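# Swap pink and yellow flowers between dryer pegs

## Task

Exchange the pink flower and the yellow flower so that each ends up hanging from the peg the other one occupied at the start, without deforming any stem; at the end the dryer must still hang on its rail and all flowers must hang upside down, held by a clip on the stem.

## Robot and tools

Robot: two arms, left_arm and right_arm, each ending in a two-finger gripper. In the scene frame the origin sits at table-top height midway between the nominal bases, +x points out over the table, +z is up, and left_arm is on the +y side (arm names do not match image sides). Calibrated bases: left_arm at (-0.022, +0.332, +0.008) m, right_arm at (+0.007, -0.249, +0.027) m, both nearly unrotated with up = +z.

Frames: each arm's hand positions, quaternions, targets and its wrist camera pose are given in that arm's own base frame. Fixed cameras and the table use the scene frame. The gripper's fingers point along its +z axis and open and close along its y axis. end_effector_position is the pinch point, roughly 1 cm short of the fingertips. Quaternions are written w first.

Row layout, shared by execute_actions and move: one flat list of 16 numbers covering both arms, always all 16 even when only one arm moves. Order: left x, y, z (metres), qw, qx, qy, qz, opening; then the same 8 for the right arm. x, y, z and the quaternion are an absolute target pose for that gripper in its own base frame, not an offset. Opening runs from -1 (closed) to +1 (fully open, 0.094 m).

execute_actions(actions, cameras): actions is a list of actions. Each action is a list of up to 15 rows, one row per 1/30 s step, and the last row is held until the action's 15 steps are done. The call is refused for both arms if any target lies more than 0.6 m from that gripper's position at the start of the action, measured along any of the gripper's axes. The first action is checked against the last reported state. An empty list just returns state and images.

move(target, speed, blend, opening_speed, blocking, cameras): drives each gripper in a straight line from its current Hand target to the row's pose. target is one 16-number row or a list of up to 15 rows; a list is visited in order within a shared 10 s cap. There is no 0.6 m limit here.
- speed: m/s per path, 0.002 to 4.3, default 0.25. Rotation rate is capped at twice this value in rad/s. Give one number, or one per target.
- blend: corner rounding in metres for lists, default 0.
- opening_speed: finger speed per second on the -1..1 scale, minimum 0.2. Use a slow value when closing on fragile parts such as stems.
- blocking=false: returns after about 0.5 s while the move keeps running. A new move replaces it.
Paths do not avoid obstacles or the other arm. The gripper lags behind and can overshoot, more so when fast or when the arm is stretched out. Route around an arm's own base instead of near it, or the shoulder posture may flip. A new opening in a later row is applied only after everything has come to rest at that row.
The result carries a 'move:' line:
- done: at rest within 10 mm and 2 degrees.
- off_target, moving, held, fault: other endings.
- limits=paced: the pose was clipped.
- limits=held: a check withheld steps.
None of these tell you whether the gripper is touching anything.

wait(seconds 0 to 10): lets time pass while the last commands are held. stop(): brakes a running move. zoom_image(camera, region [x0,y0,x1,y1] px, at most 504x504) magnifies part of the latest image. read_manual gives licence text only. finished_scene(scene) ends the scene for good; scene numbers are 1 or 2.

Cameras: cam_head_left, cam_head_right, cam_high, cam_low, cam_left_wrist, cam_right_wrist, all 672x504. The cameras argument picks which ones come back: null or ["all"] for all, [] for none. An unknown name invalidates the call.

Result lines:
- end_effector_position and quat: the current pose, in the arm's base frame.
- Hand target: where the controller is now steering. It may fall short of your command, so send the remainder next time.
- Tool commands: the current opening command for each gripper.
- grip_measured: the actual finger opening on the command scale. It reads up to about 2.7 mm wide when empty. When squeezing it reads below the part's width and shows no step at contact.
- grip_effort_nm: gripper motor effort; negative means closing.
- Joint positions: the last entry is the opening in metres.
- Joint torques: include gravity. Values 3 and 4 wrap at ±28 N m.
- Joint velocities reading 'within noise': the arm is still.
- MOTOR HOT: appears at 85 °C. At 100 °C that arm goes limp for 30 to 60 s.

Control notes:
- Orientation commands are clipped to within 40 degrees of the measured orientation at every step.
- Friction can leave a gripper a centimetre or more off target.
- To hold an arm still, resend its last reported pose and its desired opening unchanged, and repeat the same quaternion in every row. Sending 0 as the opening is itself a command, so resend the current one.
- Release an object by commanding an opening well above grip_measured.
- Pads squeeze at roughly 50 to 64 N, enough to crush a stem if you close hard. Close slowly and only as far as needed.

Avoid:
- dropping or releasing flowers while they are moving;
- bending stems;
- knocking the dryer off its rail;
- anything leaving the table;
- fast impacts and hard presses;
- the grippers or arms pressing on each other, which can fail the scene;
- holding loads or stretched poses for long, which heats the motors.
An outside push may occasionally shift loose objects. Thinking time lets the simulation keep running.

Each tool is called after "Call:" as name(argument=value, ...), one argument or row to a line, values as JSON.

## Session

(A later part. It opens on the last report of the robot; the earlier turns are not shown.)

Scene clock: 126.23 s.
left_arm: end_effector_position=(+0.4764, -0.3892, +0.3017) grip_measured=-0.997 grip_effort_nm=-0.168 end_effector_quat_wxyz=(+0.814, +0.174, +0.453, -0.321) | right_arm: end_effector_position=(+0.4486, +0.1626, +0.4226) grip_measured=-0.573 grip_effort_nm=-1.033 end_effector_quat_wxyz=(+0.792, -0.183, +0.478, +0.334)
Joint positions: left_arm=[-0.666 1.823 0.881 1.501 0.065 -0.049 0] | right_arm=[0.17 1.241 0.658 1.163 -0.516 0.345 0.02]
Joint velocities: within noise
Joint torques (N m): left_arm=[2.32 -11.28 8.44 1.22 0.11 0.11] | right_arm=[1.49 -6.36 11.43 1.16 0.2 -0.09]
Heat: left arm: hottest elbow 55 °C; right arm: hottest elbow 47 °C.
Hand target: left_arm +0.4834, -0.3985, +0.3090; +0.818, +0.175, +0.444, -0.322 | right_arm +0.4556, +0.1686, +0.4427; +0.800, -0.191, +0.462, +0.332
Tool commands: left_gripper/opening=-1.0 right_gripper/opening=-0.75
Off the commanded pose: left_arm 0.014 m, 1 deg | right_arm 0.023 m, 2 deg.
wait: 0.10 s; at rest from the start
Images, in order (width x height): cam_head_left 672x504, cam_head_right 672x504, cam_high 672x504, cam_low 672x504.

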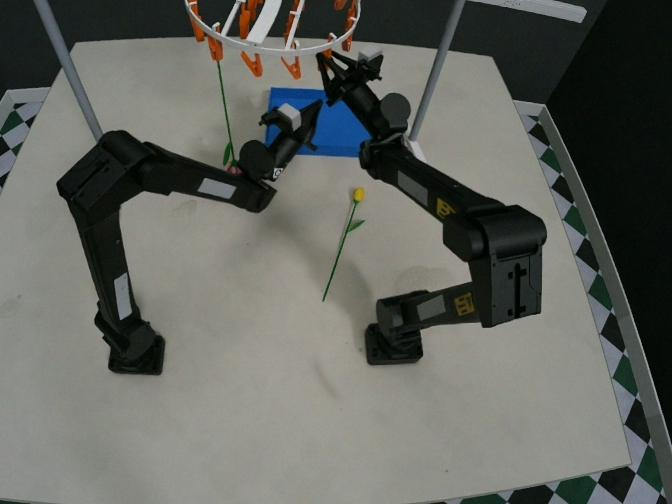

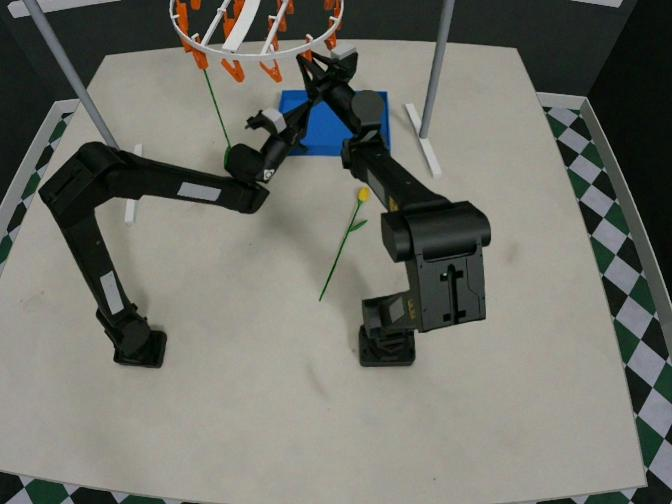

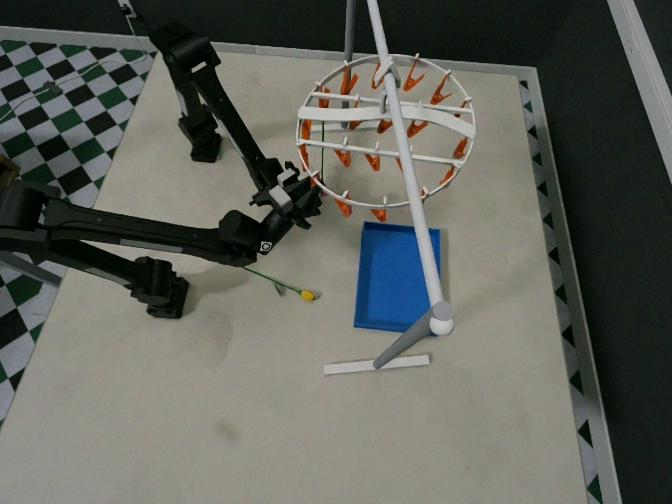

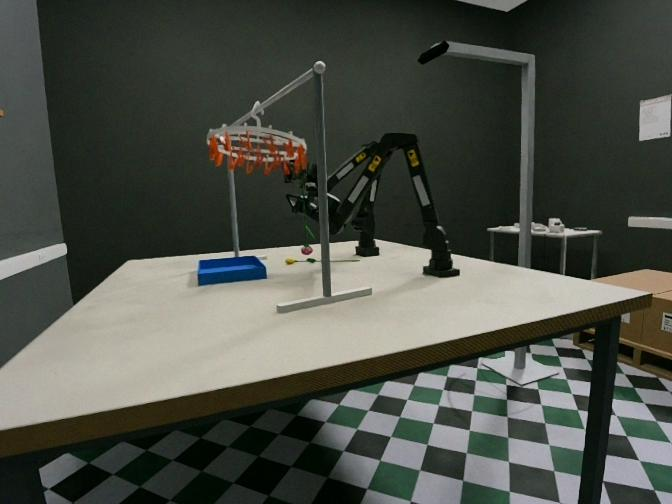

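Call:
move(
  target=[
    [0.42,-0.335,0.295,0.8177,0.1749,0.444,-0.3221,-0.6,0.457,0.169,0.443,0.8001,-0.1913,0.4619,0.3314,0.1],
  ],
  speed=0.08,
  opening_speed=0.3,
  cameras=[],
)

Call:
move(
  target=[
    [0.36,-0.26,0.30,0.8362,0.1285,0.4828,-0.2226,0.1,0.42,0.134,0.442,0.8001,-0.1913,0.4619,0.3314,0.1],
    [0.36,-0.16,0.36,0.8529,0.0868,0.4924,-0.1504,0.1,0.34,0.09,0.40,0.8001,-0.1913,0.4619,0.3314,0.1],
    [0.39,-0.147,0.43,0.8529,0.0868,0.4924,-0.1504,0.1,0.32,0.11,0.33,0.7926,-0.1838,0.5049,0.2885,0.1],
  ],
  speed=0.1,
  cameras=["cam_left_wrist","cam_right_wrist","cam_head_left"],
)

Scene clock: 146.03 s.
left_arm: end_effector_position=(+0.4210, -0.3435, +0.2814) grip_measured=-0.602 grip_effort_nm=0.051 end_effector_quat_wxyz=(+0.797, +0.189, +0.478, -0.317) | right_arm: end_effector_position=(+0.4486, +0.1626, +0.4226) grip_measured=+0.098 grip_effort_nm=0.071 end_effector_quat_wxyz=(+0.792, -0.183, +0.478, +0.334)
Joint positions: left_arm=[-0.656 1.7 0.647 1.546 0.087 -0.049 0.019] | right_arm=[0.17 1.241 0.658 1.163 -0.516 0.345 0.052]
Joint velocities: within noise
Joint torques (N m): left_arm=[3.43 -11.46 4.68 2.54 0.12 0] | right_arm=[1.26 -6.53 11.44 1.16 0.21 -0.07]
Heat: left arm: hottest elbow 54 °C; right arm: hottest elbow 48 °C.
Hand target: left_arm +0.4200, -0.3353, +0.2953; +0.807, +0.182, +0.463, -0.317 | right_arm +0.4556, +0.1686, +0.4427; +0.800, -0.191, +0.462, +0.332
Off the commanded pose: left_arm 0.016 m, 5 deg | right_arm 0.023 m, 2 deg.
joint sent to its limit (left arm) — joint 4 (wrist pitch), upper limit. The joint targets are off in orientation, not in position.
move: off_target (left_arm, right_arm)
No camera images: "cameras" was empty.

Scene clock: 150.03 s.
left_arm: end_effector_position=(+0.3831, -0.1491, +0.3981) grip_measured=+0.098 grip_effort_nm=0.056 end_effector_quat_wxyz=(+0.840, +0.096, +0.514, -0.148) | right_arm: end_effector_position=(+0.3229, +0.1071, +0.3336) grip_measured=+0.099 grip_effort_nm=0.071 end_effector_quat_wxyz=(+0.794, -0.179, +0.503, +0.291)
Joint positions: left_arm=[-0.377 0.968 0.434 1.006 -0.017 0.019 0.052] | right_arm=[0.041 0.95 0.214 1.275 -0.581 0.326 0.052]
Joint velocities: within noise
Joint torques (N m): left_arm=[3.37 -3.66 11.71 1.33 0.15 -0.07] | right_arm=[1.26 -1.32 6.17 1.13 0.29 -0.12]
Heat: left arm: hottest elbow 53 °C; right arm: hottest elbow 48 °C.
Hand target: left_arm +0.3881, -0.1464, +0.4293; +0.853, +0.087, +0.492, -0.150 | right_arm +0.3200, +0.1100, +0.3301; +0.793, -0.184, +0.505, +0.289
Off the commanded pose: left_arm 0.033 m, 3 deg | right_arm 0.005 m, 1 deg.
move: off_target (left_arm)
camera_calibration:
cam_left_wrist: T_world_to_cam=[[-0.336056, -0.941655, -0.0187488, -0.0043191], [0.0414231, 0.00511015, -0.999129, 0.42136], [0.940931, -0.33654, 0.037289, -0.335067], [0, 0, 0, 1]] pos_world=[0.296369, -0.118984, 0.433406]
cam_right_wrist: T_world_to_cam=[[0.643239, -0.76566, 0.00287248, -0.127804], [0.0139191, 0.00794239, -0.999872, 0.369422], [0.765539, 0.643197, 0.0157661, -0.234432], [0, 0, 0, 1]] pos_world=[0.256533, 0.0499971, 0.373438]
Images, in order (width x height): cam_head_left 672x504, cam_left_wrist 672x504, cam_right_wrist 672x504.

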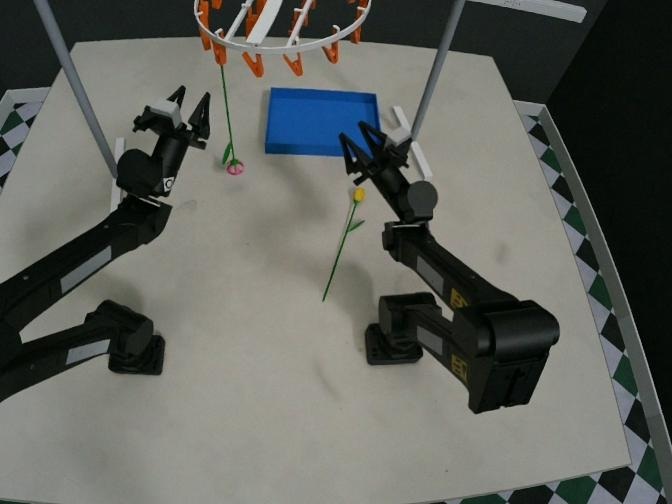

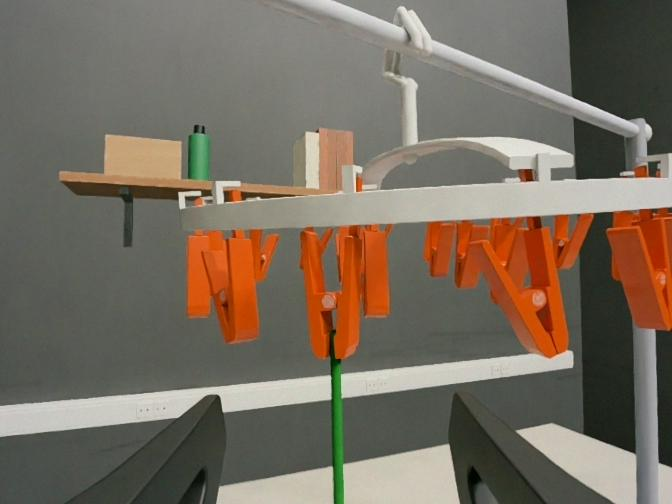

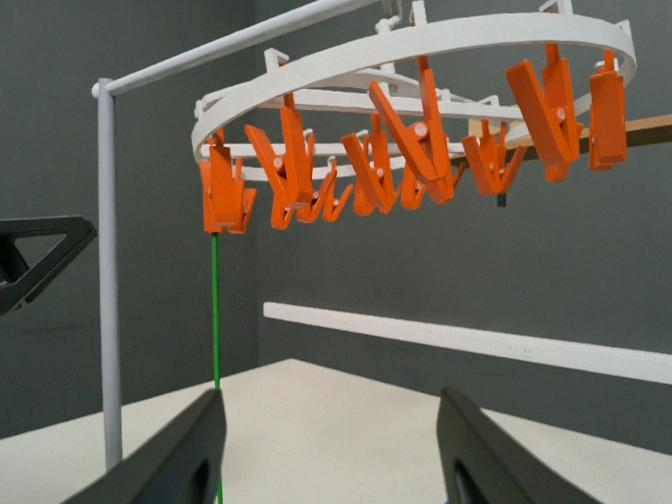

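Call:
move(
  target=[
    [0.464,-0.172,0.460,0.8529,0.0868,0.4924,-0.1504,0.1,0.38,0.305,0.335,0.7926,-0.1838,0.5049,0.2885,0.1],
  ],
  speed=0.1,
  cameras=["cam_left_wrist","cam_right_wrist"],
)

Scene clock: 160.60 s.
left_arm: end_effector_position=(+0.4524, -0.1734, +0.4350) grip_measured=+0.098 grip_effort_nm=0.056 end_effector_quat_wxyz=(+0.844, +0.094, +0.507, -0.149) | right_arm: end_effector_position=(+0.3741, +0.2954, +0.3149) grip_measured=+0.099 grip_effort_nm=0.081 end_effector_quat_wxyz=(+0.778, -0.184, +0.527, +0.288)
Joint positions: left_arm=[-0.368 1.16 0.654 0.993 -0.009 0.014 0.052] | right_arm=[0.659 1.344 0.472 1.258 -0.029 0.03 0.052]
Joint velocities: within noise
Joint torques (N m): left_arm=[3.43 -4.95 11.96 1.32 0.15 -0.08] | right_arm=[1.49 -6.36 9.61 2.47 0.11 -0.11]
Heat: left arm: hottest elbow 55 °C; right arm: hottest elbow 47 °C.
Hand target: left_arm +0.4623, -0.1714, +0.4595; +0.853, +0.087, +0.492, -0.150 | right_arm +0.3790, +0.3043, +0.3346; +0.792, -0.184, +0.505, +0.289
Off the commanded pose: left_arm 0.028 m, 2 deg | right_arm 0.023 m, 3 deg.
move: off_target (left_arm, right_arm)
camera_calibration:
cam_left_wrist: T_world_to_cam=[[-0.336054, -0.941681, -0.0174539, -0.00378048], [0.0560546, -0.00149827, -0.998427, 0.447364], [0.940173, -0.336504, 0.053289, -0.416338], [0, 0, 0, 1]] pos_world=[0.365082, -0.142989, 0.46878]
cam_right_wrist: T_world_to_cam=[[0.643543, -0.765387, -0.00589608, -0.013888], [-0.0359592, -0.0225383, -0.999099, 0.375909], [0.764565, 0.643175, -0.0420271, -0.375892], [0, 0, 0, 1]] pos_world=[0.309849, 0.239607, 0.359691]
Images, in order (width x height): cam_left_wrist 672x504, cam_right_wrist 672x504.

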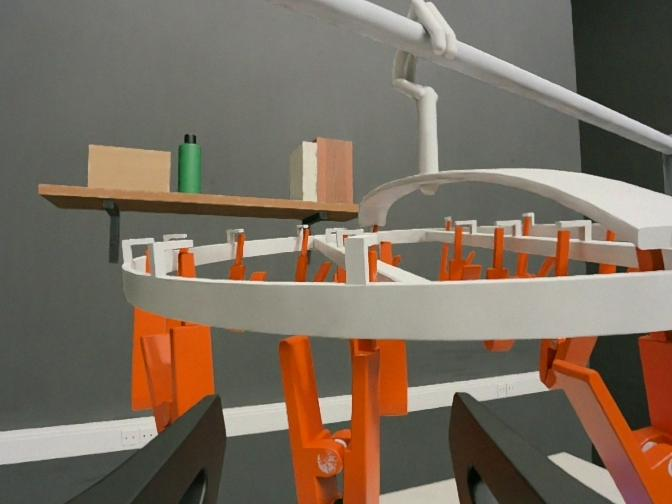

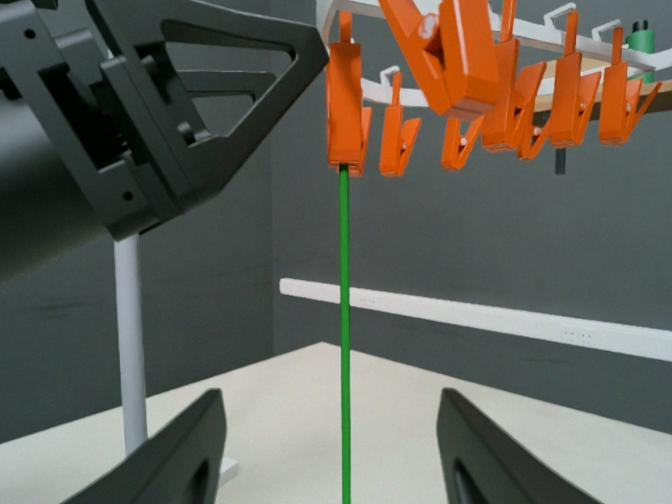

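Call:
move(
  target=[
    [0.4785,-0.1765,0.465,0.8529,0.0868,0.4924,-0.1504,0.1,0.435,0.35,0.335,0.7926,-0.1838,0.5049,0.2885,0.0],
  ],
  speed=0.06,
  cameras=["cam_left_wrist","cam_right_wrist"],
)

Scene clock: 167.73 s.
left_arm: end_effector_position=(+0.4667, -0.1781, +0.4403) grip_measured=+0.098 grip_effort_nm=0.051 end_effector_quat_wxyz=(+0.844, +0.094, +0.507, -0.149) | right_arm: end_effector_position=(+0.4286, +0.3383, +0.3199) grip_measured=+0.001 grip_effort_nm=-0.076 end_effector_quat_wxyz=(+0.783, -0.182, +0.520, +0.288)
Joint positions: left_arm=[-0.366 1.197 0.698 0.987 -0.007 0.013 0.052] | right_arm=[0.661 1.518 0.661 1.26 -0.027 0.027 0.047]
Joint velocities: within noise
Joint torques (N m): left_arm=[3.43 -5.48 12 1.33 0.15 -0.06] | right_arm=[1.49 -9.99 9.62 1.8 0.09 -0.11]
Heat: left arm: hottest elbow 55 °C; right arm: hottest elbow 46 °C.
Hand target: left_arm +0.4767, -0.1759, +0.4646; +0.853, +0.087, +0.492, -0.150 | right_arm +0.4341, +0.3493, +0.3348; +0.792, -0.184, +0.505, +0.288
Off the commanded pose: left_arm 0.027 m, 2 deg | right_arm 0.020 m, 2 deg.
move: off_target (left_arm, right_arm)
camera_calibration:
cam_left_wrist: T_world_to_cam=[[-0.336254, -0.941609, -0.0175078, -0.00319607], [0.0564496, -0.00159458, -0.998404, 0.451671], [0.940078, -0.336705, 0.0536896, -0.43183], [0, 0, 0, 1]] pos_world=[0.379383, -0.147689, 0.474079]
cam_right_wrist: T_world_to_cam=[[0.642451, -0.766315, -0.00425534, -0.0158213], [-0.0220781, -0.0129583, -0.999672, 0.37487], [0.766009, 0.642334, -0.0252439, -0.450652], [0, 0, 0, 1]] pos_world=[0.363644, 0.282203, 0.363303]
Images, in order (width x height): cam_left_wrist 672x504, cam_right_wrist 672x504.

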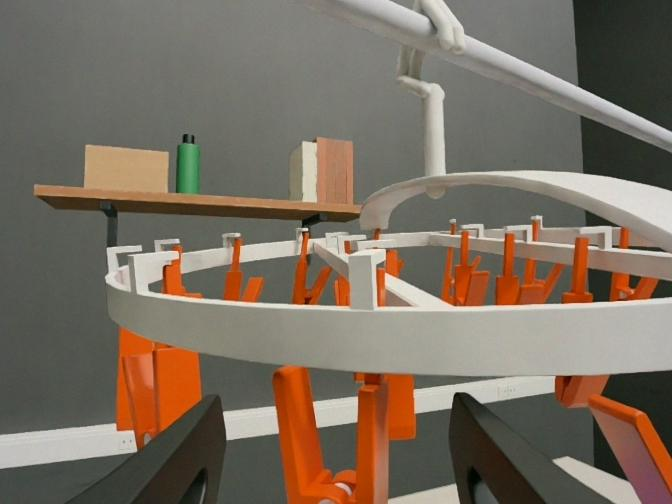

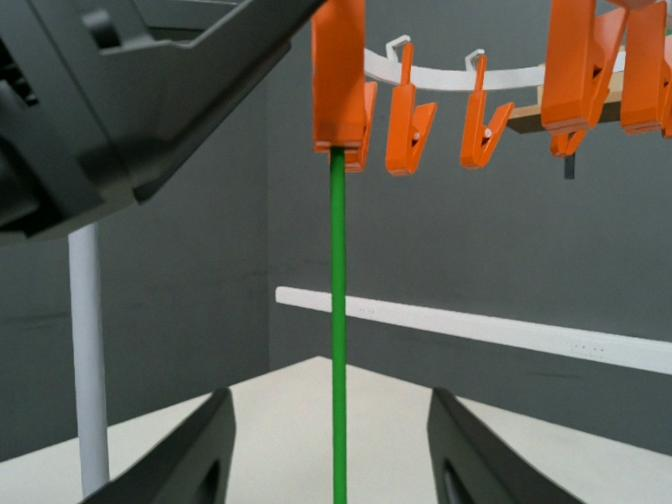

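Call:
move(
  target=[
    [0.4575,0.3665,0.335,0.8529,0.0868,0.4924,-0.1504,0.1,0.4575,0.3665,0.333,0.7926,-0.1838,0.5049,0.2885,-0.2],
  ],
  speed=0.04,
  opening_speed=0.3,
  cameras=["cam_right_wrist"],
)

Scene clock: 181.57 s.
left_arm: end_effector_position=(+0.4586, +0.2023, +0.3574) grip_measured=+0.098 grip_effort_nm=0.051 end_effector_quat_wxyz=(+0.836, +0.068, +0.522, -0.152) | right_arm: end_effector_position=(+0.4436, +0.3499, +0.3210) grip_measured=-0.199 grip_effort_nm=-0.085 end_effector_quat_wxyz=(+0.785, -0.181, +0.517, +0.289)
Joint positions: left_arm=[0.675 1.552 0.734 1.549 0.84 -0.639 0.052] | right_arm=[0.661 1.564 0.715 1.26 -0.026 0.027 0.038]
Joint velocities: within noise
Joint torques (N m): left_arm=[3.37 -8.18 9.24 1.94 -0.14 -0.04] | right_arm=[1.32 -10.7 9.7 1.59 0.03 -0.1]
Heat: left arm: hottest elbow 54 °C; right arm: hottest elbow 47 °C.
Hand target: left_arm +0.4624, +0.2117, +0.3718; +0.845, +0.079, +0.510, -0.143 | right_arm +0.4501, +0.3609, +0.3335; +0.793, -0.184, +0.505, +0.288
Off the commanded pose: left_arm 0.166 m, 5 deg | right_arm 0.025 m, 2 deg.
joint sent to its limit (left arm) — joint 4 (wrist pitch), upper limit.
move: off_target (left_arm, right_arm; path cut at 10 s)
camera_calibration:
cam_right_wrist: T_world_to_cam=[[0.642171, -0.766553, -0.00371286, -0.0166135], [-0.0159138, -0.00848878, -0.999837, 0.372164], [0.766397, 0.642125, -0.01765, -0.472146], [0, 0, 0, 1]] pos_world=[0.378442, 0.293601, 0.363709]
Images, in order (width x height): cam_right_wrist 672x504.

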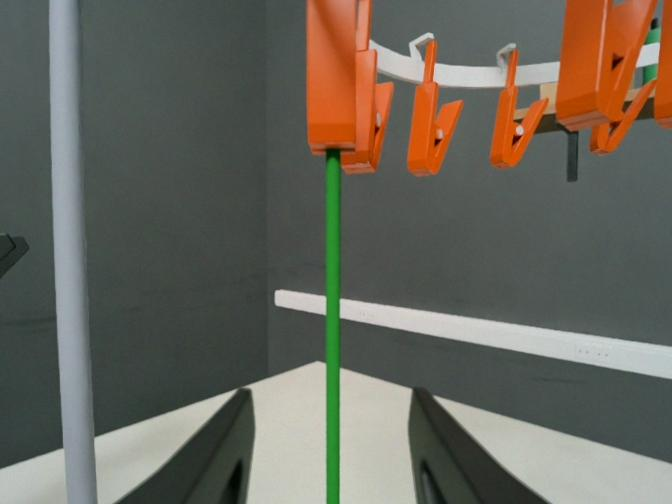

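Call:
wait(
  seconds=0.1,
  cameras=["cam_head_left","cam_high","cam_left_wrist"],
)

Scene clock: 182.97 s.
left_arm: end_effector_position=(+0.4586, +0.2023, +0.3576) grip_measured=+0.098 grip_effort_nm=0.051 end_effector_quat_wxyz=(+0.836, +0.067, +0.522, -0.152) | right_arm: end_effector_position=(+0.4436, +0.3499, +0.3210) grip_measured=-0.199 grip_effort_nm=-0.076 end_effector_quat_wxyz=(+0.785, -0.181, +0.517, +0.289)
Joint positions: left_arm=[0.675 1.552 0.734 1.549 0.841 -0.641 0.052] | right_arm=[0.661 1.564 0.715 1.26 -0.026 0.027 0.038]
Joint velocities: within noise
Joint torques (N m): left_arm=[3.43 -8.18 9.11 1.92 -0.15 -0.05] | right_arm=[1.32 -10.75 9.72 1.57 0.03 -0.1]
Heat: left arm: hottest elbow 54 °C; right arm: hottest elbow 47 °C.
Hand target: left_arm +0.4624, +0.2117, +0.3717; +0.845, +0.079, +0.510, -0.143 | right_arm +0.4500, +0.3609, +0.3335; +0.793, -0.184, +0.505, +0.288
Tool commands: left_gripper/opening=+0.1 right_gripper/opening=-0.2
Off the commanded pose: left_arm 0.166 m, 5 deg | right_arm 0.025 m, 2 deg.
wait: 0.10 s; at rest from the start
camera_calibration:
cam_left_wrist: T_world_to_cam=[[-0.314807, -0.948468, 0.0361273, 0.323194], [0.0142353, -0.0427764, -0.998983, 0.398012], [0.949049, -0.313972, 0.026968, -0.290896], [0, 0, 0, 1]] pos_world=[0.372153, 0.232232, 0.393776]
Images, in order (width x height): cam_head_left 672x504, cam_high 672x504, cam_left_wrist 672x504.

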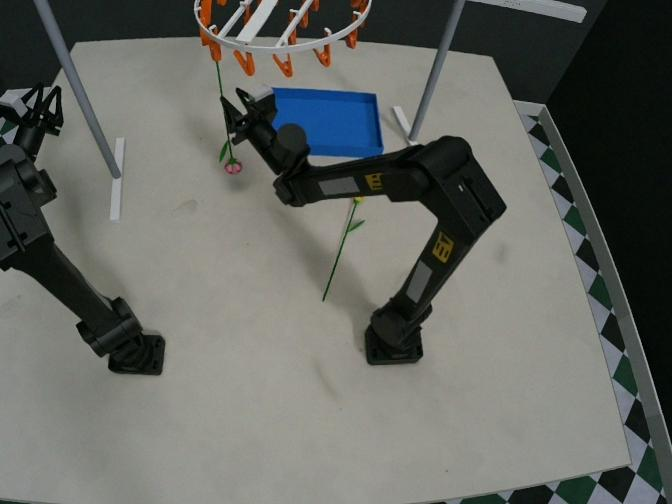

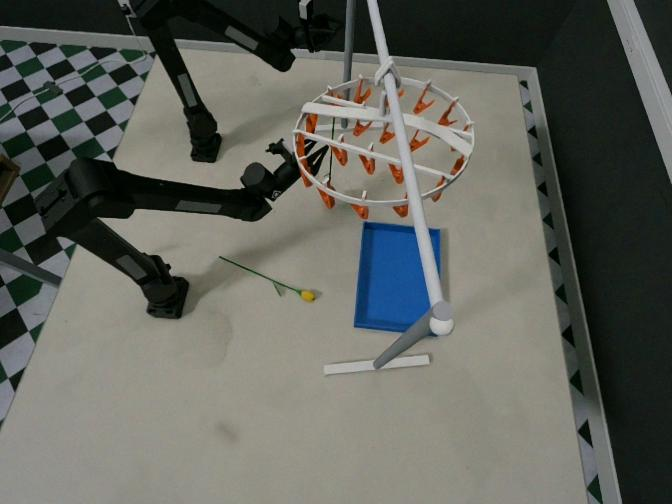

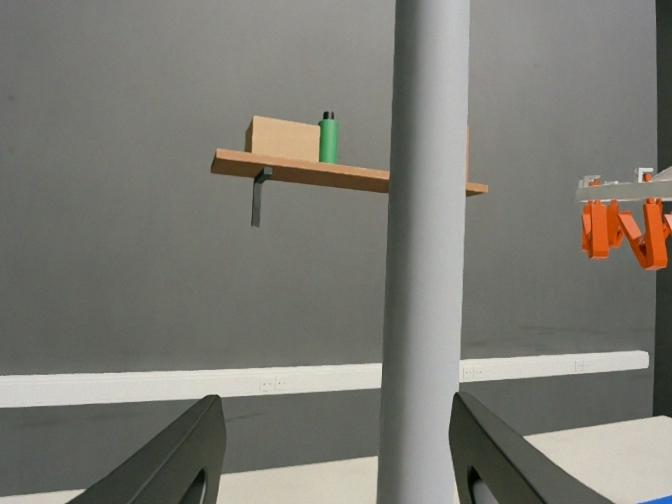

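Call:
move(
  target=[
    [0.33,0.19,0.37,0.8529,0.0868,0.4924,-0.1504,0.1,0.4575,0.3665,0.333,0.7926,-0.1838,0.5049,0.2885,-0.2],
    [0.33,-0.02,0.40,0.8529,0.0868,0.4924,-0.1504,0.1,0.4575,0.3665,0.333,0.7926,-0.1838,0.5049,0.2885,-0.2],
    [0.39,-0.147,0.445,0.8529,0.0868,0.4924,-0.1504,0.1,0.4575,0.3665,0.333,0.7926,-0.1838,0.5049,0.2885,-0.2],
  ],
  speed=0.15,
  cameras=["cam_left_wrist","cam_right_wrist"],
)

Scene clock: 190.23 s.
left_arm: end_effector_position=(+0.3836, -0.1404, +0.4156) grip_measured=+0.098 grip_effort_nm=0.056 end_effector_quat_wxyz=(+0.841, +0.086, +0.513, -0.149) | right_arm: end_effector_position=(+0.4500, +0.3549, +0.3212) grip_measured=-0.199 grip_effort_nm=-0.066 end_effector_quat_wxyz=(+0.786, -0.181, +0.516, +0.289)
Joint positions: left_arm=[-0.355 0.926 0.461 0.942 -0.011 -0.003 0.052] | right_arm=[0.661 1.583 0.737 1.26 -0.026 0.027 0.038]
Joint velocities: within noise
Joint torques (N m): left_arm=[1.85 -2.32 12.16 1.66 -0.08 0.17] | right_arm=[1.2 -11.05 9.74 1.4 -0.01 -0.11]
Heat: left arm: hottest elbow 55 °C; right arm: hottest elbow 46 °C.
Hand target: left_arm +0.3882, -0.1462, +0.4442; +0.853, +0.087, +0.492, -0.150 | right_arm +0.4568, +0.3659, +0.3329; +0.793, -0.184, +0.505, +0.288
Off the commanded pose: left_arm 0.031 m, 3 deg | right_arm 0.018 m, 2 deg.
move: off_target (left_arm, right_arm)
camera_calibration:
cam_left_wrist: T_world_to_cam=[[-0.328512, -0.944497, -0.00213597, -0.00576962], [0.0411194, -0.0120426, -0.999082, 0.436471], [0.943604, -0.328298, 0.0427933, -0.335431], [0, 0, 0, 1]] pos_world=[0.296671, -0.110315, 0.450412]
cam_right_wrist: T_world_to_cam=[[0.642132, -0.766586, -0.00362694, -0.0168457], [-0.013483, -0.00656331, -0.999888, 0.370715], [0.766476, 0.642108, -0.0145504, -0.481197], [0, 0, 0, 1]] pos_world=[0.384641, 0.2985, 0.363611]
Images, in order (width x height): cam_left_wrist 672x504, cam_right_wrist 672x504.

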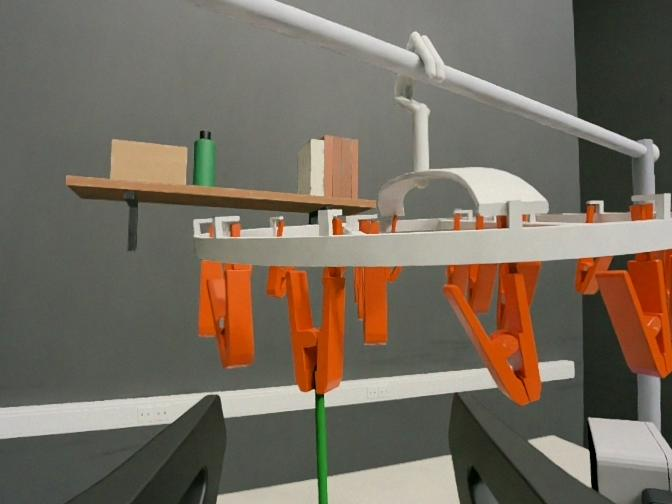

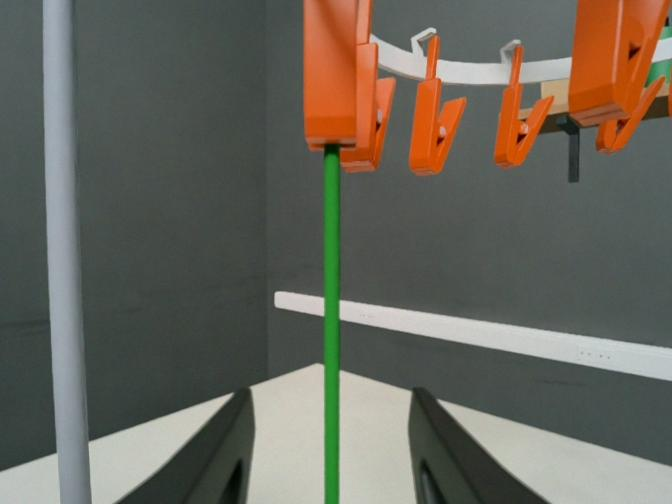

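Call:
zoom_image(
  camera="cam_left_wrist",
  region=[260, 230, 380, 410],
)

Call:
zoom_image(
  camera="cam_right_wrist",
  region=[250, 40, 430, 220],
)

Scaled by 2.800 from the camera's 672x504 image, which has a finer 960x720 frame.

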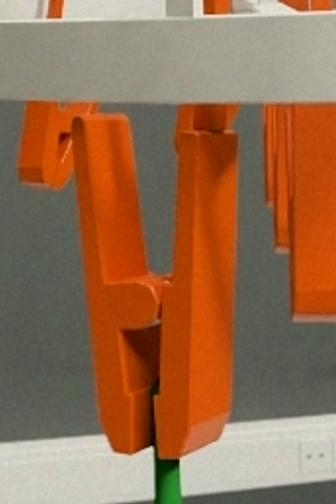

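Scaled by 2.800 from the camera's 672x504 image, which has a finer 960x720 frame.

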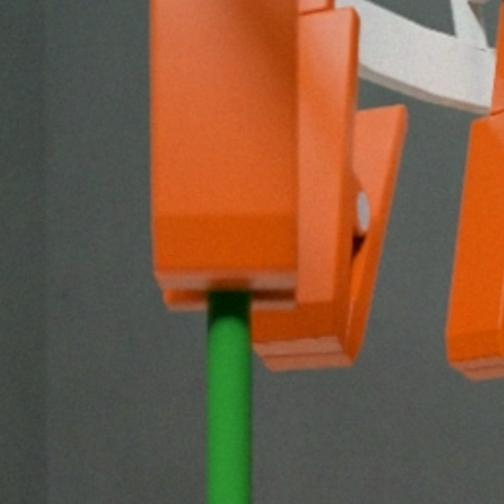

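Call:
move(
  target=[0.435,-0.118,0.455,0.8138,0.171,0.4698,-0.2962,0.1,0.4575,0.3665,0.333,0.7926,-0.1838,0.5049,0.2885,-0.2],
  speed=0.1,
  cameras=["cam_left_wrist","cam_right_wrist"],
)

Scene clock: 203.93 s.
left_arm: end_effector_position=(+0.4271, -0.1215, +0.4262) grip_measured=+0.098 grip_effort_nm=0.051 end_effector_quat_wxyz=(+0.798, +0.167, +0.495, -0.300) | right_arm: end_effector_position=(+0.4500, +0.3549, +0.3212) grip_measured=-0.199 grip_effort_nm=-0.081 end_effector_quat_wxyz=(+0.786, -0.181, +0.516, +0.289)
Joint positions: left_arm=[-0.078 1.114 0.59 1.08 0.534 -0.339 0.052] | right_arm=[0.661 1.583 0.737 1.26 -0.026 0.027 0.038]
Joint velocities: within noise
Joint torques (N m): left_arm=[3.37 -4.13 11.6 2.36 -0.01 -0.05] | right_arm=[1.14 -11.16 9.7 1.43 -0.02 -0.11]
Heat: left arm: hottest elbow 59 °C; right arm: hottest elbow 45 °C.
Hand target: left_arm +0.4331, -0.1177, +0.4542; +0.814, +0.171, +0.470, -0.296 | right_arm +0.4568, +0.3658, +0.3329; +0.793, -0.184, +0.505, +0.288
Off the commanded pose: left_arm 0.030 m, 3 deg | right_arm 0.018 m, 2 deg.
move: off_target (left_arm, right_arm)
camera_calibration:
cam_left_wrist: T_world_to_cam=[[-0.636356, -0.771146, 0.0196246, 0.16961], [0.0161101, -0.0387204, -0.99912, 0.452865], [0.771227, -0.63548, 0.0370632, -0.331977], [0, 0, 0, 1]] pos_world=[0.356666, -0.0626355, 0.461443]
cam_right_wrist: T_world_to_cam=[[0.642132, -0.766586, -0.00362694, -0.0168457], [-0.013483, -0.00656331, -0.999888, 0.370715], [0.766476, 0.642108, -0.0145504, -0.481197], [0, 0, 0, 1]] pos_world=[0.384641, 0.2985, 0.363611]
Images, in order (width x height): cam_left_wrist 672x504, cam_right_wrist 672x504.

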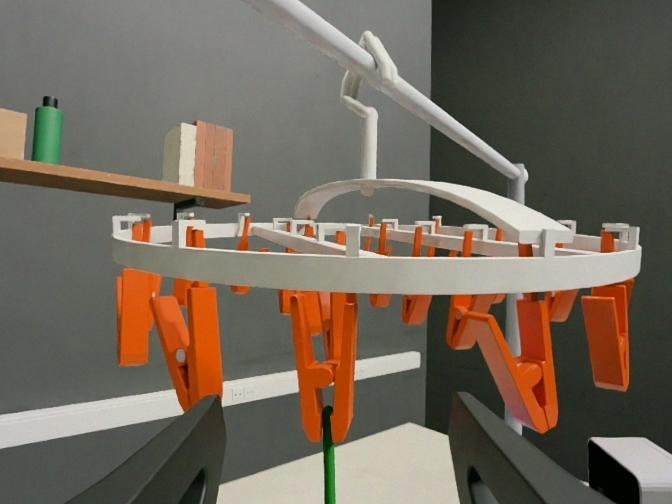

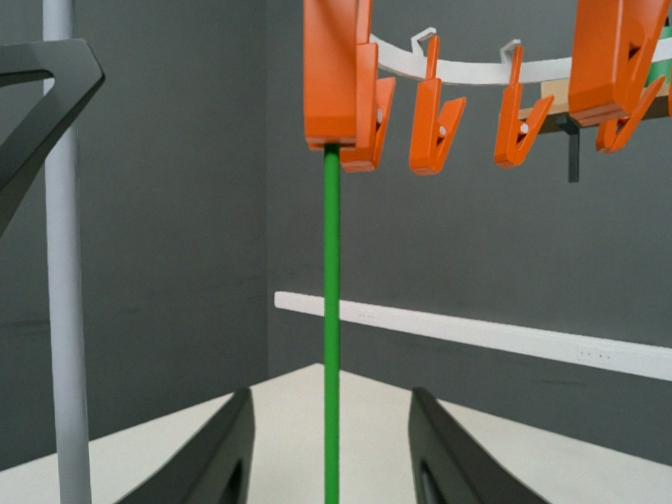

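Call:
move(
  target=[0.494,-0.161,0.458,0.8138,0.171,0.4698,-0.2962,0.1,0.4575,0.3665,0.333,0.7926,-0.1838,0.5049,0.2885,-0.2],
  speed=0.06,
  cameras=["cam_left_wrist","cam_right_wrist"],
)

Scene clock: 208.53 s.
left_arm: end_effector_position=(+0.4870, -0.1541, +0.4315) grip_measured=+0.098 grip_effort_nm=0.051 end_effector_quat_wxyz=(+0.800, +0.162, +0.495, -0.299) | right_arm: end_effector_position=(+0.4500, +0.3549, +0.3212) grip_measured=-0.199 grip_effort_nm=-0.076 end_effector_quat_wxyz=(+0.786, -0.181, +0.516, +0.289)
Joint positions: left_arm=[-0.157 1.289 0.744 1.08 0.456 -0.296 0.052] | right_arm=[0.661 1.583 0.737 1.26 -0.026 0.027 0.038]
Joint velocities: within noise
Joint torques (N m): left_arm=[1.67 -6.42 11.56 2.02 -0.2 0.17] | right_arm=[1.14 -11.28 9.73 1.44 -0.01 -0.11]
Heat: left arm: hottest elbow 60 °C; right arm: hottest elbow 45 °C.
Hand target: left_arm +0.4921, -0.1604, +0.4574; +0.814, +0.171, +0.470, -0.296 | right_arm +0.4568, +0.3658, +0.3329; +0.793, -0.184, +0.505, +0.288
Off the commanded pose: left_arm 0.028 m, 3 deg | right_arm 0.018 m, 2 deg.
move: off_target (left_arm, right_arm)
camera_calibration:
cam_left_wrist: T_world_to_cam=[[-0.630299, -0.775909, 0.0262268, 0.175945], [0.0155669, -0.0464064, -0.998801, 0.454976], [0.776196, -0.629136, 0.0413284, -0.402279], [0, 0, 0, 1]] pos_world=[0.416063, -0.0954573, 0.466441]
cam_right_wrist: T_world_to_cam=[[0.642132, -0.766586, -0.00362694, -0.0168457], [-0.013483, -0.00656331, -0.999888, 0.370715], [0.766476, 0.642108, -0.0145504, -0.481197], [0, 0, 0, 1]] pos_world=[0.384641, 0.2985, 0.363611]
Images, in order (width x height): cam_left_wrist 672x504, cam_right_wrist 672x504.

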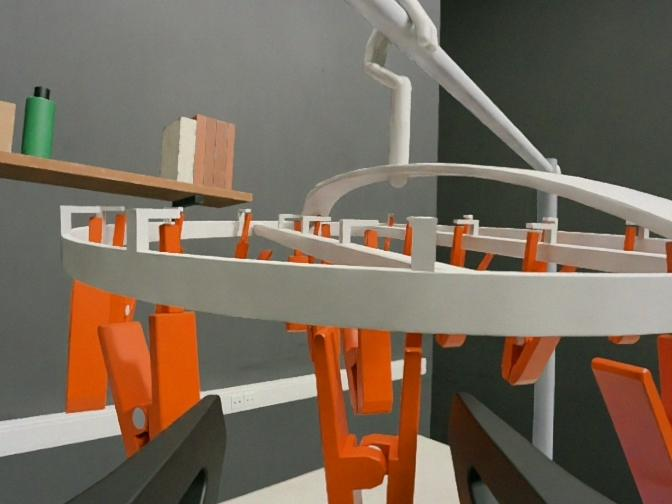

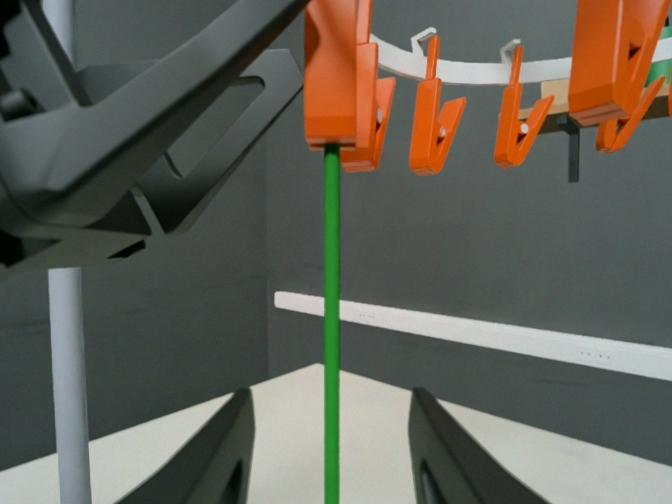

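Call:
move(
  target=[0.501,-0.177,0.462,0.8138,0.171,0.4698,-0.2962,0.1,0.4575,0.3665,0.333,0.7926,-0.1838,0.5049,0.2885,-0.2],
  speed=0.05,
  cameras=["cam_left_wrist","cam_right_wrist"],
)

Scene clock: 212.17 s.
left_arm: end_effector_position=(+0.4918, -0.1696, +0.4400) grip_measured=+0.098 grip_effort_nm=0.051 end_effector_quat_wxyz=(+0.805, +0.165, +0.485, -0.298) | right_arm: end_effector_position=(+0.4500, +0.3549, +0.3212) grip_measured=-0.199 grip_effort_nm=-0.076 end_effector_quat_wxyz=(+0.786, -0.181, +0.516, +0.289)
Joint positions: left_arm=[-0.195 1.308 0.776 1.08 0.425 -0.273 0.052] | right_arm=[0.661 1.583 0.737 1.26 -0.026 0.027 0.038]
Joint velocities: within noise
Joint torques (N m): left_arm=[1.79 -6.77 11.63 1.11 -0.2 0.16] | right_arm=[1.14 -11.22 9.73 1.48 -0.01 -0.1]
Heat: left arm: hottest elbow 60 °C; right arm: hottest elbow 45 °C.
Hand target: left_arm +0.4994, -0.1765, +0.4614; +0.814, +0.171, +0.470, -0.296 | right_arm +0.4568, +0.3658, +0.3329; +0.793, -0.184, +0.505, +0.288
Off the commanded pose: left_arm 0.025 m, 2 deg | right_arm 0.018 m, 2 deg.
move: off_target (left_arm, right_arm)
camera_calibration:
cam_left_wrist: T_world_to_cam=[[-0.631284, -0.775429, 0.0137849, 0.172769], [0.0378549, -0.0485615, -0.998103, 0.45101], [0.774627, -0.629565, 0.0600099, -0.423674], [0, 0, 0, 1]] pos_world=[0.420183, -0.110858, 0.473198]
cam_right_wrist: T_world_to_cam=[[0.642132, -0.766586, -0.00362694, -0.0168457], [-0.013483, -0.00656331, -0.999888, 0.370715], [0.766476, 0.642108, -0.0145504, -0.481197], [0, 0, 0, 1]] pos_world=[0.384641, 0.2985, 0.363611]
Images, in order (width x height): cam_left_wrist 672x504, cam_right_wrist 672x504.

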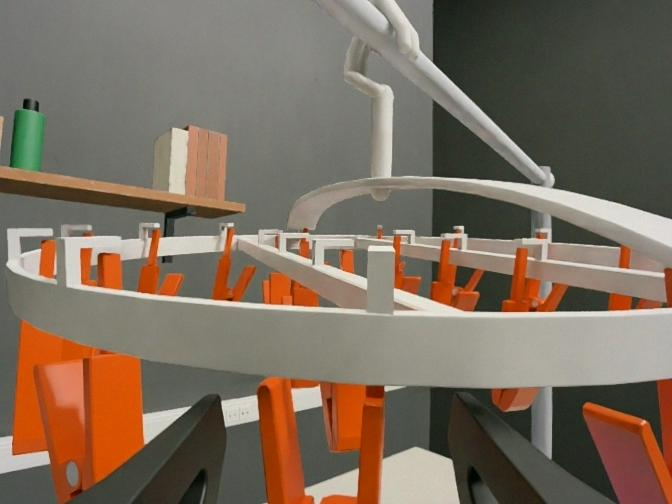

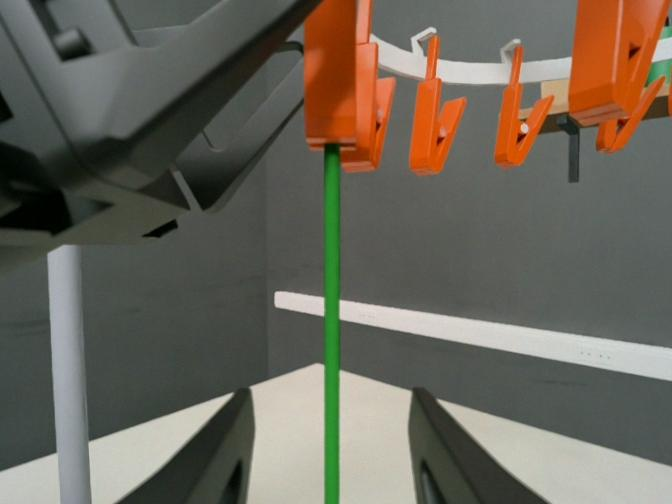

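Call:
move(
  target=[0.511,-0.180,0.458,0.8138,0.171,0.4698,-0.2962,0.1,0.472,0.379,0.333,0.7926,-0.1838,0.5049,0.2885,-0.2],
  speed=0.05,
  cameras=["cam_left_wrist","cam_right_wrist"],
)

Scene clock: 224.57 s.
left_arm: end_effector_position=(+0.5035, -0.1724, +0.4331) grip_measured=+0.098 grip_effort_nm=0.051 end_effector_quat_wxyz=(+0.802, +0.164, +0.491, -0.298) | right_arm: end_effector_position=(+0.4650, +0.3665, +0.3210) grip_measured=-0.199 grip_effort_nm=-0.076 end_effector_quat_wxyz=(+0.786, -0.181, +0.516, +0.289)
Joint positions: left_arm=[-0.196 1.342 0.795 1.08 0.423 -0.271 0.052] | right_arm=[0.661 1.624 0.791 1.247 -0.026 0.027 0.038]
Joint velocities: within noise
Joint torques (N m): left_arm=[1.73 -7.24 11.55 1.68 -0.19 0.19] | right_arm=[1.26 -12.1 9.85 1.44 0.06 -0.12]
Heat: left arm: hottest elbow 59 °C; right arm: hottest elbow 45 °C.
Hand target: left_arm +0.5093, -0.1794, +0.4573; +0.814, +0.171, +0.470, -0.296 | right_arm +0.4712, +0.3783, +0.3330; +0.793, -0.184, +0.505, +0.288
Off the commanded pose: left_arm 0.027 m, 3 deg | right_arm 0.019 m, 2 deg.
move: off_target (left_arm, right_arm)
camera_calibration:
cam_left_wrist: T_world_to_cam=[[-0.630259, -0.776129, 0.019945, 0.17475], [0.0241425, -0.0452692, -0.998683, 0.451319], [0.77601, -0.628947, 0.047269, -0.429155], [0, 0, 0, 1]] pos_world=[0.43227, -0.113857, 0.467525]
cam_right_wrist: T_world_to_cam=[[0.642131, -0.766586, -0.00358926, -0.017599], [-0.0137658, -0.00684932, -0.999882, 0.371093], [0.766471, 0.642105, -0.0149508, -0.499996], [0, 0, 0, 1]] pos_world=[0.399641, 0.3101, 0.363511]
Images, in order (width x height): cam_left_wrist 672x504, cam_right_wrist 672x504.

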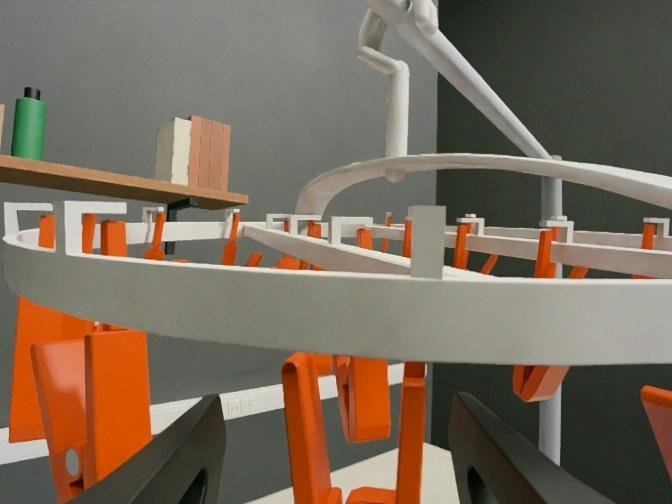

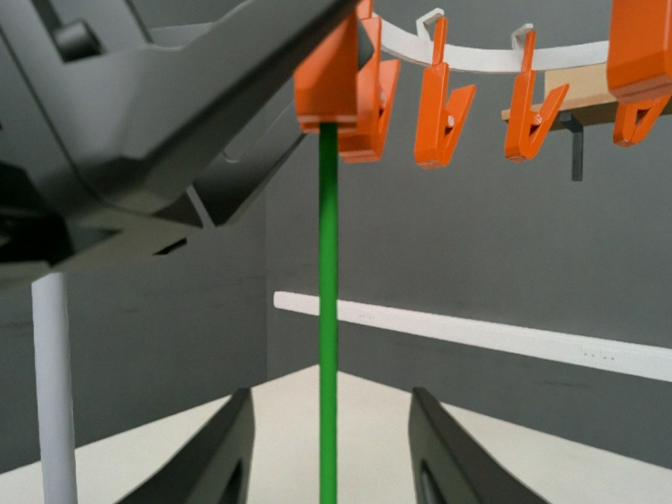

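Call:
move(
  target=[0.506,-0.1845,0.459,0.8138,0.171,0.4698,-0.2962,0.1,0.479,0.387,0.333,0.7926,-0.1838,0.5049,0.2885,-0.2],
  speed=0.04,
  cameras=["cam_left_wrist","cam_right_wrist"],
)

Scene clock: 230.77 s.
left_arm: end_effector_position=(+0.5022, -0.1776, +0.4339) grip_measured=+0.098 grip_effort_nm=0.051 end_effector_quat_wxyz=(+0.803, +0.164, +0.490, -0.298) | right_arm: end_effector_position=(+0.4722, +0.3741, +0.3211) grip_measured=-0.199 grip_effort_nm=-0.076 end_effector_quat_wxyz=(+0.786, -0.181, +0.516, +0.289)
Joint positions: left_arm=[-0.21 1.342 0.796 1.08 0.412 -0.264 0.052] | right_arm=[0.664 1.646 0.821 1.239 -0.024 0.026 0.038]
Joint velocities: within noise
Joint torques (N m): left_arm=[1.73 -8.18 11.02 1.36 -0.17 0.17] | right_arm=[1.44 -12.75 9.98 1.46 0.1 -0.13]
Heat: left arm: hottest elbow 60 °C; right arm: hottest elbow 46 °C.
Hand target: left_arm +0.5046, -0.1839, +0.4585; +0.814, +0.171, +0.470, -0.296 | right_arm +0.4781, +0.3864, +0.3328; +0.792, -0.184, +0.505, +0.289
Off the commanded pose: left_arm 0.026 m, 3 deg | right_arm 0.019 m, 2 deg.
move: off_target (left_arm, right_arm)
camera_calibration:
cam_left_wrist: T_world_to_cam=[[-0.630672, -0.775837, 0.0181247, 0.170966], [0.0278378, -0.0459568, -0.998555, 0.44988], [0.77555, -0.629257, 0.0505813, -0.432691], [0, 0, 0, 1]] pos_world=[0.430873, -0.118957, 0.468018]
cam_right_wrist: T_world_to_cam=[[0.642664, -0.766138, -0.0040235, -0.0165972], [-0.0140366, -0.00652337, -0.99988, 0.37125], [0.76602, 0.642643, -0.0149463, -0.510384], [0, 0, 0, 1]] pos_world=[0.406842, 0.317701, 0.36351]
Images, in order (width x height): cam_left_wrist 672x504, cam_right_wrist 672x504.

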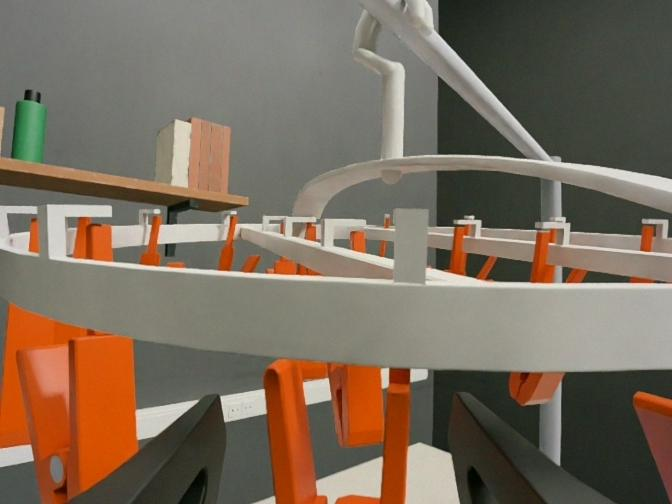

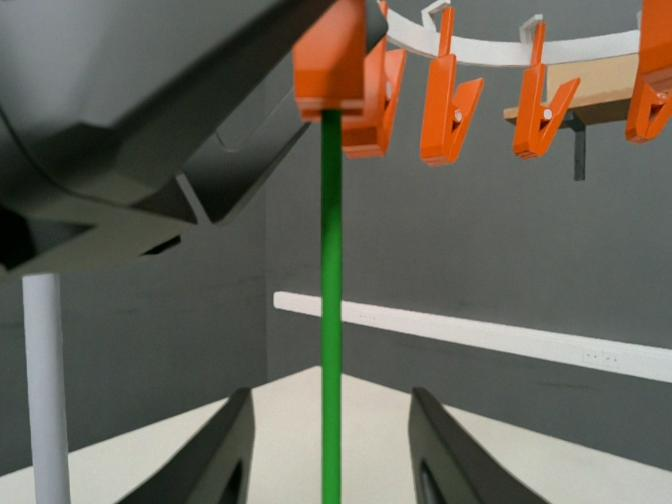

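Call:
move(
  target=[
    [0.506,-0.1845,0.459,0.8138,0.171,0.4698,-0.2962,0.1,0.482,0.389,0.333,0.7926,-0.1838,0.5049,0.2885,-0.2],
  ],
  speed=0.04,
  cameras=[],
)

Call:
move(
  target=[0.506,-0.1845,0.459,0.8138,0.171,0.4698,-0.2962,0.1,0.482,0.389,0.333,0.7926,-0.1838,0.5049,0.2885,-1.0],
  opening_speed=0.3,
  cameras=["cam_right_wrist"],
)

Scene clock: 235.63 s.
left_arm: end_effector_position=(+0.5022, -0.1775, +0.4339) grip_measured=+0.098 grip_effort_nm=0.051 end_effector_quat_wxyz=(+0.803, +0.164, +0.490, -0.297) | right_arm: end_effector_position=(+0.4750, +0.3763, +0.3216) grip_measured=-0.199 grip_effort_nm=-0.076 end_effector_quat_wxyz=(+0.786, -0.181, +0.516, +0.289)
Joint positions: left_arm=[-0.21 1.342 0.796 1.08 0.411 -0.263 0.052] | right_arm=[0.664 1.653 0.831 1.236 -0.023 0.025 0.038]
Joint velocities: within noise
Joint torques (N m): left_arm=[1.79 -8.18 11.02 1.37 -0.18 0.17] | right_arm=[1.32 -12.81 9.91 1.42 0.06 -0.11]
Heat: left arm: hottest elbow 61 °C; right arm: hottest elbow 46 °C.
Hand target: left_arm +0.5046, -0.1839, +0.4585; +0.814, +0.171, +0.470, -0.296 | right_arm +0.4812, +0.3883, +0.3327; +0.792, -0.184, +0.505, +0.288
Off the commanded pose: left_arm 0.026 m, 3 deg | right_arm 0.018 m, 1 deg.
move: off_target (left_arm, right_arm)
No camera images: "cameras" was empty.

Scene clock: 238.50 s.
left_arm: end_effector_position=(+0.5022, -0.1775, +0.4339) grip_measured=+0.098 grip_effort_nm=0.051 end_effector_quat_wxyz=(+0.803, +0.165, +0.490, -0.297) | right_arm: end_effector_position=(+0.4750, +0.3763, +0.3216) grip_measured=-0.936 grip_effort_nm=-0.999 end_effector_quat_wxyz=(+0.786, -0.181, +0.516, +0.289)
Joint positions: left_arm=[-0.21 1.342 0.796 1.08 0.411 -0.262 0.052] | right_arm=[0.664 1.653 0.831 1.236 -0.023 0.025 0.003]
Joint velocities: within noise
Joint torques (N m): left_arm=[1.73 -8.12 11.02 1.39 -0.18 0.16] | right_arm=[1.32 -12.75 9.99 1.43 0.06 -0.11]
Heat: left arm: hottest elbow 61 °C; right arm: hottest elbow 46 °C.
Hand target: left_arm +0.5046, -0.1839, +0.4585; +0.814, +0.171, +0.470, -0.296 | right_arm +0.4812, +0.3883, +0.3329; +0.793, -0.184, +0.505, +0.288
Off the commanded pose: left_arm 0.026 m, 3 deg | right_arm 0.018 m, 1 deg.
move: off_target (left_arm, right_arm)
camera_calibration:
cam_right_wrist: T_world_to_cam=[[0.642135, -0.766583, -0.00344647, -0.0165605], [-0.0130624, -0.0064464, -0.999894, 0.371386], [0.76648, 0.642112, -0.0141529, -0.514242], [0, 0, 0, 1]] pos_world=[0.409641, 0.3199, 0.364011]
Images, in order (width x height): cam_right_wrist 672x504.

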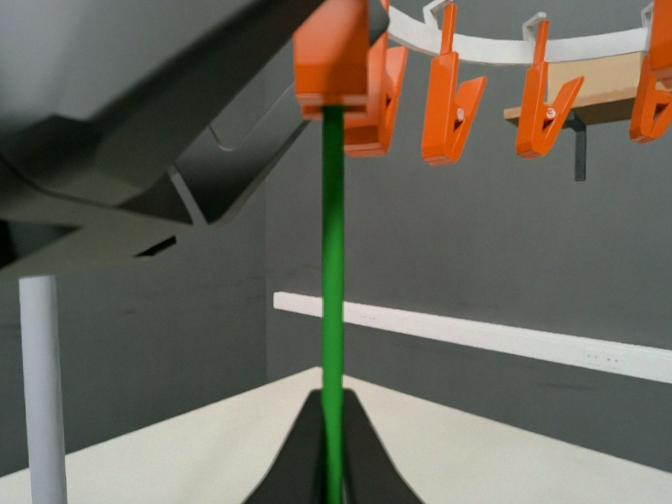

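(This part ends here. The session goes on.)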